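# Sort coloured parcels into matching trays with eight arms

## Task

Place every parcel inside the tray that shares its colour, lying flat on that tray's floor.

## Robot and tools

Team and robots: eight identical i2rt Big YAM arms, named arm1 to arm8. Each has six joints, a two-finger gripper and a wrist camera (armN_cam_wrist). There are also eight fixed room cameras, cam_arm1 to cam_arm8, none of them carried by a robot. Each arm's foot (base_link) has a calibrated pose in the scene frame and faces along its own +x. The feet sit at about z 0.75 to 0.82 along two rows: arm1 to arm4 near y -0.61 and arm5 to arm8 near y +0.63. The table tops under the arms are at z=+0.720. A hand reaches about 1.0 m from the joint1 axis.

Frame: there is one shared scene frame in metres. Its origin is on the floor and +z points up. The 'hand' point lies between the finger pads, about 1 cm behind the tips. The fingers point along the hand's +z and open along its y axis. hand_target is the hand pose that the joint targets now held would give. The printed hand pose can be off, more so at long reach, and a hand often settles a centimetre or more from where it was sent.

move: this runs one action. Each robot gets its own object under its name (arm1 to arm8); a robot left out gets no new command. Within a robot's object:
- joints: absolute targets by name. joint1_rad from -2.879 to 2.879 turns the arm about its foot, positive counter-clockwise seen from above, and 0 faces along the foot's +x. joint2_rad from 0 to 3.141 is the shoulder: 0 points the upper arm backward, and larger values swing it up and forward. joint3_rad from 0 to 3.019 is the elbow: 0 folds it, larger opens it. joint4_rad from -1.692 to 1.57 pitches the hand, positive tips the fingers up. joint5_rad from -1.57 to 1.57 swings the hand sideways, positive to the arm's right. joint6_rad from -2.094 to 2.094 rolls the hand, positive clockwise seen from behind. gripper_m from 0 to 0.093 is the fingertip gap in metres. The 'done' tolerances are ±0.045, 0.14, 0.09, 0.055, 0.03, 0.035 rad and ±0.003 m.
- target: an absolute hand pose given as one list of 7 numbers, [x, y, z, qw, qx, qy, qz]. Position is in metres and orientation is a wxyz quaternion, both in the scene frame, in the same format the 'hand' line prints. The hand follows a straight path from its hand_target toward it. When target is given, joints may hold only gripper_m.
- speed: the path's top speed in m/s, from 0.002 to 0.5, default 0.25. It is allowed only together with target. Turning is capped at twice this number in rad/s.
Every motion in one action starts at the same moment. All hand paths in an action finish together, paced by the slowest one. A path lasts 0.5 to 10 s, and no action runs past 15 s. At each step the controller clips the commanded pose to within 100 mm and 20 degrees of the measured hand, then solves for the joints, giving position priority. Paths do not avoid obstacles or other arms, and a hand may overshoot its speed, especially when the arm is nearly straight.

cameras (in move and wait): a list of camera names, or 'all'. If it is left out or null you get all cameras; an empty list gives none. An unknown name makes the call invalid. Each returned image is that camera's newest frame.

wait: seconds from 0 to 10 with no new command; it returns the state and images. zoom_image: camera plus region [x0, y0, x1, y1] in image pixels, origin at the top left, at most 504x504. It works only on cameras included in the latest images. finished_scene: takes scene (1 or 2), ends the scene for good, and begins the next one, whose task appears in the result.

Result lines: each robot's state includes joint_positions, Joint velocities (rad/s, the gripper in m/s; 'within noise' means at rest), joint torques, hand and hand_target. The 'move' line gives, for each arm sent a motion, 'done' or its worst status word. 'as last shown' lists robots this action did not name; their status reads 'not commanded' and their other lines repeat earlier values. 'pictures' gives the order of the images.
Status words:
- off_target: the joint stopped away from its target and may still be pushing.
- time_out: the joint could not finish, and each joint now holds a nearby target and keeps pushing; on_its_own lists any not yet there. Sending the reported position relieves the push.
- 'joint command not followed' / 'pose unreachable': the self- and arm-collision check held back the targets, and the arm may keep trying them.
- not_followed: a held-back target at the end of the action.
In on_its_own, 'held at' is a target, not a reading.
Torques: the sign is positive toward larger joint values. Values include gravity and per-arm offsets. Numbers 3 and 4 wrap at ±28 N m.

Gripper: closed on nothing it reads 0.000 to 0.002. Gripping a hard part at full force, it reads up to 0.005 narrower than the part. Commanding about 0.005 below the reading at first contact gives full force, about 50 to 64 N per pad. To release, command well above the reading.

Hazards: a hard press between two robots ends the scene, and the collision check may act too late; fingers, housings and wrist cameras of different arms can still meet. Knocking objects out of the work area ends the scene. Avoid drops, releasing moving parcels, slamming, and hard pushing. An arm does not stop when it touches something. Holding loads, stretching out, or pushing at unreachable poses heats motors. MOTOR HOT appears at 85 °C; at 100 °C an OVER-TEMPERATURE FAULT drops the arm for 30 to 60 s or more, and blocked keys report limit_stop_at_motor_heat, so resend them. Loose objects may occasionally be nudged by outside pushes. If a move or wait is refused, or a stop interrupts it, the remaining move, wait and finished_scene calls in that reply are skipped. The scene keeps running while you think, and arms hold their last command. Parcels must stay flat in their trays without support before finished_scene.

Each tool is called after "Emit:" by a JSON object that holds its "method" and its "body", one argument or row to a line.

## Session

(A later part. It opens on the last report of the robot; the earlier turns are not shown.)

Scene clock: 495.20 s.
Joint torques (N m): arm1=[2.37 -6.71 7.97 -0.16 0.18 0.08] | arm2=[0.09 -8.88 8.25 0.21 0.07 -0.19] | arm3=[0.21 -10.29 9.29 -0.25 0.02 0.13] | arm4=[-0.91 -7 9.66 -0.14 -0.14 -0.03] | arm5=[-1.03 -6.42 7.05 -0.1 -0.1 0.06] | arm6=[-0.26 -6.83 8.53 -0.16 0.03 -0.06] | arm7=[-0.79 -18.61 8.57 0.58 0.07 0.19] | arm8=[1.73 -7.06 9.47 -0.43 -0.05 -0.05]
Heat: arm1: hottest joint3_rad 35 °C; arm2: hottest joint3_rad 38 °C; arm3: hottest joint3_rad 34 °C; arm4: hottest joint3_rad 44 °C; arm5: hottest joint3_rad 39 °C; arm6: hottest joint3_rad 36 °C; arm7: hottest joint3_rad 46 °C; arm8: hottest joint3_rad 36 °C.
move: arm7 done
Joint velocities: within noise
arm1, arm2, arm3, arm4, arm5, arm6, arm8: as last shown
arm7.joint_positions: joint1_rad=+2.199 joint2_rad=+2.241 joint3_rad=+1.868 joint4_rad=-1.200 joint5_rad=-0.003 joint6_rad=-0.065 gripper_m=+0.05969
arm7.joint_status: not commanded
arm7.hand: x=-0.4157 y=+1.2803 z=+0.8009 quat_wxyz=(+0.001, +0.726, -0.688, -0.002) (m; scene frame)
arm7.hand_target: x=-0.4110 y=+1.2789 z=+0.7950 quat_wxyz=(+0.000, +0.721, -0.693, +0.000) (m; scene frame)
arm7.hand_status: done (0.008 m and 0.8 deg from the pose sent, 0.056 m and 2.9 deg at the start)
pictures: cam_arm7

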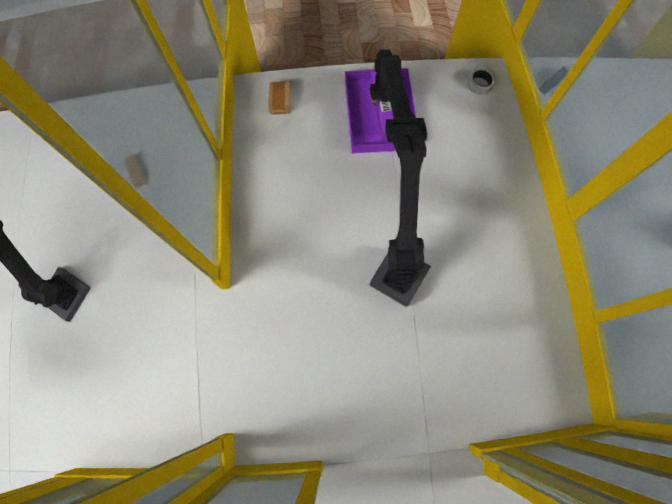

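Emit:
{"method": "move", "body": {
  "arm7": {"target":[-0.411,1.290,0.742,0,-0.721,0.693,0],"speed":0.12},
  "cameras": ["cam_arm7"]
}}

Emit:
{"method": "zoom_image", "body": {
  "camera": "cam_arm7",
  "region": [310, 20, 460, 170]
}}

Scene clock: 502.97 s.
Joint torques (N m): arm1=[2.55 -7.18 8.08 -0.1 0.18 0.06] | arm2=[0.09 -8.88 8.25 0.23 0.07 -0.19] | arm3=[0.32 -10.34 9.26 -0.25 0.02 0.13] | arm4=[-0.91 -7 9.66 -0.16 -0.13 -0.03] | arm5=[-0.91 -6.65 7.09 -0.06 -0.07 0.05] | arm6=[-0.15 -6.89 8.51 -0.16 0.03 -0.06] | arm7=[-0.73 -17.32 9.84 0.65 0.06 0.19] | arm8=[1.67 -6.95 9.5 -0.47 -0.06 -0.07]
Heat: arm1: hottest joint3_rad 34 °C; arm2: hottest joint3_rad 37 °C; arm3: hottest joint3_rad 34 °C; arm4: hottest joint3_rad 44 °C; arm5: hottest joint3_rad 39 °C; arm6: hottest joint3_rad 36 °C; arm7: hottest joint3_rad 46 °C; arm8: hottest joint3_rad 36 °C.
move: arm7 off_target
Joint velocities: within noise
arm1, arm2, arm3, arm4, arm5, arm6, arm8: as last shown
arm7.joint_positions: joint1_rad=+2.199 joint2_rad=+2.311 joint3_rad=+1.868 joint4_rad=-1.129 joint5_rad=-0.003 joint6_rad=-0.065 gripper_m=+0.05970
arm7.joint_status: not commanded
arm7.hand: x=-0.4157 y=+1.2871 z=+0.7555 quat_wxyz=(+0.000, +0.726, -0.688, -0.002) (m; scene frame)
arm7.hand_target: x=-0.4111 y=+1.2895 z=+0.7421 quat_wxyz=(+0.000, +0.721, -0.693, +0.000) (m; scene frame)
arm7.hand_status: off_target (0.015 m and 0.8 deg from the pose sent, 0.060 m and 0.8 deg at the start)
pictures: cam_arm7

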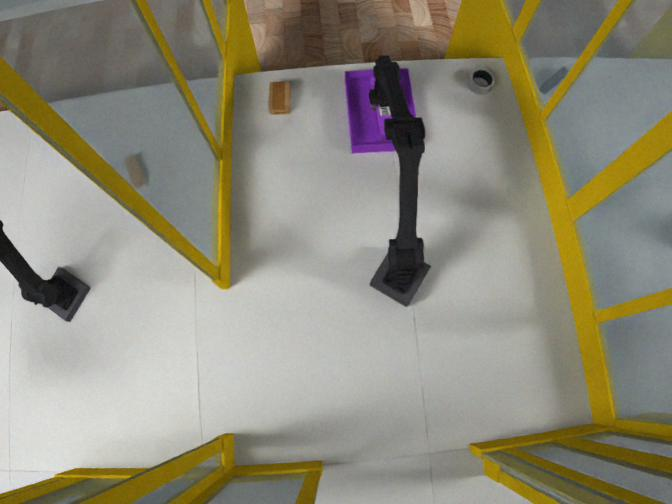

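Scaled by 3.360.

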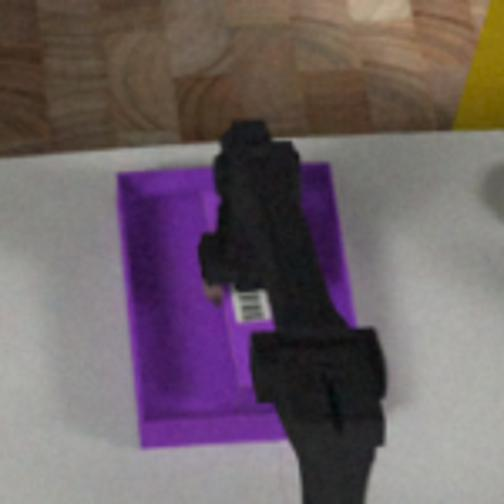

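Inside.

Emit:
{"method": "move", "body": {
  "arm7": {"joints":{"gripper_m":0.085}},
  "cameras": []
}}

Emit:
{"method": "move", "body": {
  "arm7": {"target":[-0.411,1.28,0.9,0,-0.721,0.693,0],"speed":0.25},
  "cameras": []
}}

Emit:
{"method": "move", "body": {
  "arm7": {"target":[-0.418,0.97,1.04,0,-0.721,0.693,0],"speed":0.35},
  "cameras": ["cam_arm7"]
}}

Emit:
{"method": "zoom_image", "body": {
  "camera": "cam_arm7",
  "region": [310, 20, 460, 170]
}}

Scene clock: 509.67 s.
Joint torques (N m): arm1=[2.37 -6.89 8.02 -0.1 0.18 0.07] | arm2=[0.09 -8.88 8.25 0.23 0.07 -0.19] | arm3=[0.15 -10.4 9.31 -0.2 0.01 0.13] | arm4=[-0.91 -7 9.65 -0.16 -0.14 -0.03] | arm5=[-0.62 -6.71 7.17 -0.08 -0.1 0.04] | arm6=[-0.21 -6.83 8.53 -0.13 0.04 -0.07] | arm7=[-0.91 -17.55 9.87 0.5 0.07 0.18] | arm8=[1.55 -7.18 9.54 -0.51 -0.04 -0.07]
Heat: arm1: hottest joint3_rad 34 °C; arm2: hottest joint3_rad 37 °C; arm3: hottest joint3_rad 34 °C; arm4: hottest joint3_rad 44 °C; arm5: hottest joint3_rad 39 °C; arm6: hottest joint3_rad 36 °C; arm7: hottest joint3_rad 46 °C; arm8: hottest joint3_rad 36 °C.
move: arm7 done
Joint velocities: within noise
arm1, arm2, arm3, arm4: as last shown
arm5.joint_positions: joint1_rad=+1.558 joint2_rad=+1.258 joint3_rad=+1.222 joint4_rad=-1.516 joint5_rad=+0.000 joint6_rad=-0.284 gripper_m=+0.08988
arm5.joint_status: not commanded
arm5.hand: x=+2.0671 y=+0.2998 z=+1.0400 quat_wxyz=(+0.003, +0.703, +0.711, -0.005) (m; scene frame)
arm5.hand_target: x=+2.0671 y=+0.3010 z=+1.0401 quat_wxyz=(+0.000, +0.707, +0.707, +0.000) (m; scene frame)
arm5.hand_status: not commanded
arm6.joint_positions: joint1_rad=-1.087 joint2_rad=+1.266 joint3_rad=+1.168 joint4_rad=-1.475 joint5_rad=+0.000 joint6_rad=-0.132 gripper_m=+0.08989
arm6.joint_status: not commanded
arm6.hand: x=+0.8029 y=+0.2789 z=+1.0460 quat_wxyz=(+0.001, -0.708, -0.706, -0.001) (m; scene frame)
arm6.hand_target: x=+0.8049 y=+0.2809 z=+1.0500 quat_wxyz=(+0.000, -0.707, -0.707, +0.000) (m; scene frame)
arm6.hand_status: not commanded
arm7.joint_positions: joint1_rad=+2.199 joint2_rad=+2.315 joint3_rad=+1.868 joint4_rad=-1.126 joint5_rad=-0.003 joint6_rad=-0.065 gripper_m=+0.08485
arm7.joint_status: all done
arm7.hand: x=-0.4157 y=+1.2873 z=+0.7532 quat_wxyz=(+0.001, +0.726, -0.688, -0.002) (m; scene frame)
arm7.hand_target: x=-0.4111 y=+1.2896 z=+0.7422 quat_wxyz=(+0.000, +0.721, -0.693, +0.000) (m; scene frame)
arm7.hand_status: not commanded
arm8.joint_positions: joint1_rad=+0.329 joint2_rad=+1.222 joint3_rad=+1.308 joint4_rad=-1.635 joint5_rad=-0.001 joint6_rad=-0.275 gripper_m=+0.08993
arm8.joint_status: not commanded
arm8.hand: x=-1.7547 y=+0.3265 z=+1.0543 quat_wxyz=(-0.006, -0.708, -0.706, +0.009) (m; scene frame)
arm8.hand_target: x=-1.7549 y=+0.3289 z=+1.0501 quat_wxyz=(+0.000, -0.707, -0.707, +0.000) (m; scene frame)
arm8.hand_status: not commanded
pictures: none
No camera images: "cameras" was empty.

Scene clock: 511.17 s.
Joint torques (N m): arm1=[2.02 -6.77 7.98 -0.2 0.17 0.08] | arm2=[0.09 -8.88 8.25 0.21 0.06 -0.19] | arm3=[0.21 -10.4 9.29 -0.24 0.03 0.12] | arm4=[-0.91 -7 9.66 -0.14 -0.14 -0.03] | arm5=[-0.79 -6.36 6.97 0.05 -0.08 0.02] | arm6=[-0.21 -6.83 8.51 -0.14 0.04 -0.06] | arm7=[-0.91 -17.55 14.43 -0.24 0.06 0.18] | arm8=[1.55 -7 9.54 -0.55 -0.04 -0.07]
Heat: arm1: hottest joint3_rad 34 °C; arm2: hottest joint3_rad 37 °C; arm3: hottest joint3_rad 34 °C; arm4: hottest joint3_rad 44 °C; arm5: hottest joint3_rad 39 °C; arm6: hottest joint3_rad 36 °C; arm7: hottest joint3_rad 47 °C; arm8: hottest joint3_rad 36 °C.
move: arm7 off_target
Joint velocities: within noise
arm1, arm2, arm3, arm4, arm5, arm6, arm8: as last shown
arm7.joint_positions: joint1_rad=+2.199 joint2_rad=+2.148 joint3_rad=+1.940 joint4_rad=-1.397 joint5_rad=-0.003 joint6_rad=-0.065 gripper_m=+0.08493
arm7.joint_status: not commanded
arm7.hand: x=-0.4159 y=+1.2653 z=+0.8872 quat_wxyz=(+0.013, +0.725, -0.688, +0.009) (m; scene frame)
arm7.hand_target: x=-0.4110 y=+1.2791 z=+0.9000 quat_wxyz=(+0.000, +0.721, -0.693, +0.000) (m; scene frame)
arm7.hand_status: off_target (0.020 m and 1.9 deg from the pose sent, 0.147 m and 0.8 deg at the start)
pictures: none
No camera images: "cameras" was empty.

Scene clock: 513.07 s.
Joint torques (N m): arm1=[2.26 -6.71 8.03 -0.16 0.19 0.08] | arm2=[0.09 -8.82 8.25 0.21 0.07 -0.19] | arm3=[0.26 -10.34 9.26 -0.23 0.02 0.13] | arm4=[-0.91 -7 9.66 -0.14 -0.14 -0.03] | arm5=[-1.08 -6.3 7.15 -0.01 -0.1 0.01] | arm6=[-0.21 -6.89 8.51 -0.13 0.03 -0.06] | arm7=[-0.44 -7.88 9.05 -0.25 0.07 0.21] | arm8=[1.49 -7 9.5 -0.57 -0.06 -0.06]
Heat: arm1: hottest joint3_rad 34 °C; arm2: hottest joint3_rad 37 °C; arm3: hottest joint3_rad 33 °C; arm4: hottest joint3_rad 44 °C; arm5: hottest joint3_rad 39 °C; arm6: hottest joint3_rad 36 °C; arm7: hottest joint3_rad 47 °C; arm8: hottest joint3_rad 36 °C.
move: arm7 done
Joint velocities: within noise
arm1, arm2, arm4, arm5, arm6, arm8: as last shown
arm3.joint_positions: joint1_rad=+2.180 joint2_rad=+1.245 joint3_rad=+1.308 joint4_rad=-1.620 joint5_rad=+0.002 joint6_rad=-0.132 gripper_m=+0.08497
arm3.joint_status: not commanded
arm3.hand: x=+0.4325 y=-0.9630 z=+1.0388 quat_wxyz=(+0.004, +0.659, +0.752, -0.002) (m; scene frame)
arm3.hand_target: x=+0.4350 y=-0.9601 z=+1.0400 quat_wxyz=(+0.000, +0.662, +0.750, +0.000) (m; scene frame)
arm3.hand_status: not commanded
arm7.joint_positions: joint1_rad=+2.199 joint2_rad=+1.271 joint3_rad=+1.216 joint4_rad=-1.494 joint5_rad=-0.003 joint6_rad=-0.063 gripper_m=+0.08493
arm7.joint_status: not commanded
arm7.hand: x=-0.4192 y=+0.9758 z=+1.0459 quat_wxyz=(-0.008, +0.725, -0.689, -0.010) (m; scene frame)
arm7.hand_target: x=-0.4181 y=+0.9700 z=+1.0401 quat_wxyz=(+0.000, +0.721, -0.693, +0.000) (m; scene frame)
arm7.hand_status: done (0.008 m and 1.6 deg from the pose sent, 0.332 m and 1.9 deg at the start)
pictures: cam_arm7

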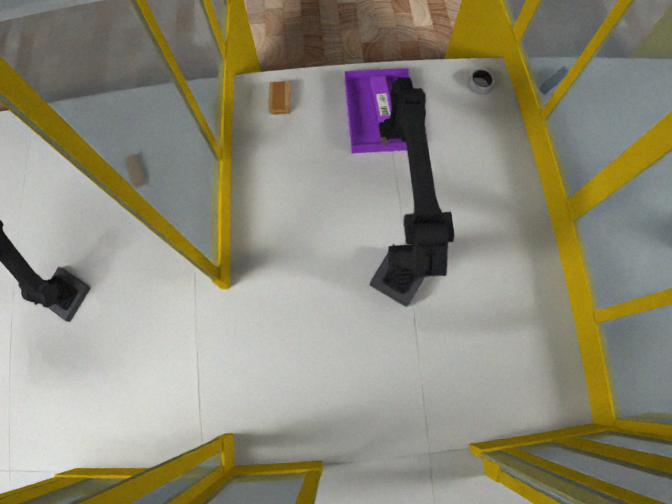

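Scaled by 3.360.

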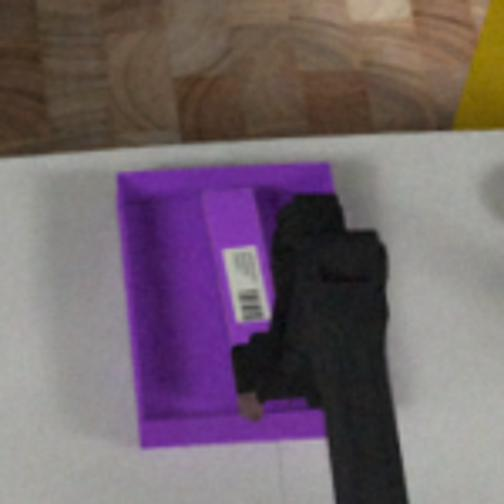

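Flat inside.

Emit:
{"method": "finished_scene", "body": {
  "scene": 2
}}

The scene is finished: the task was done.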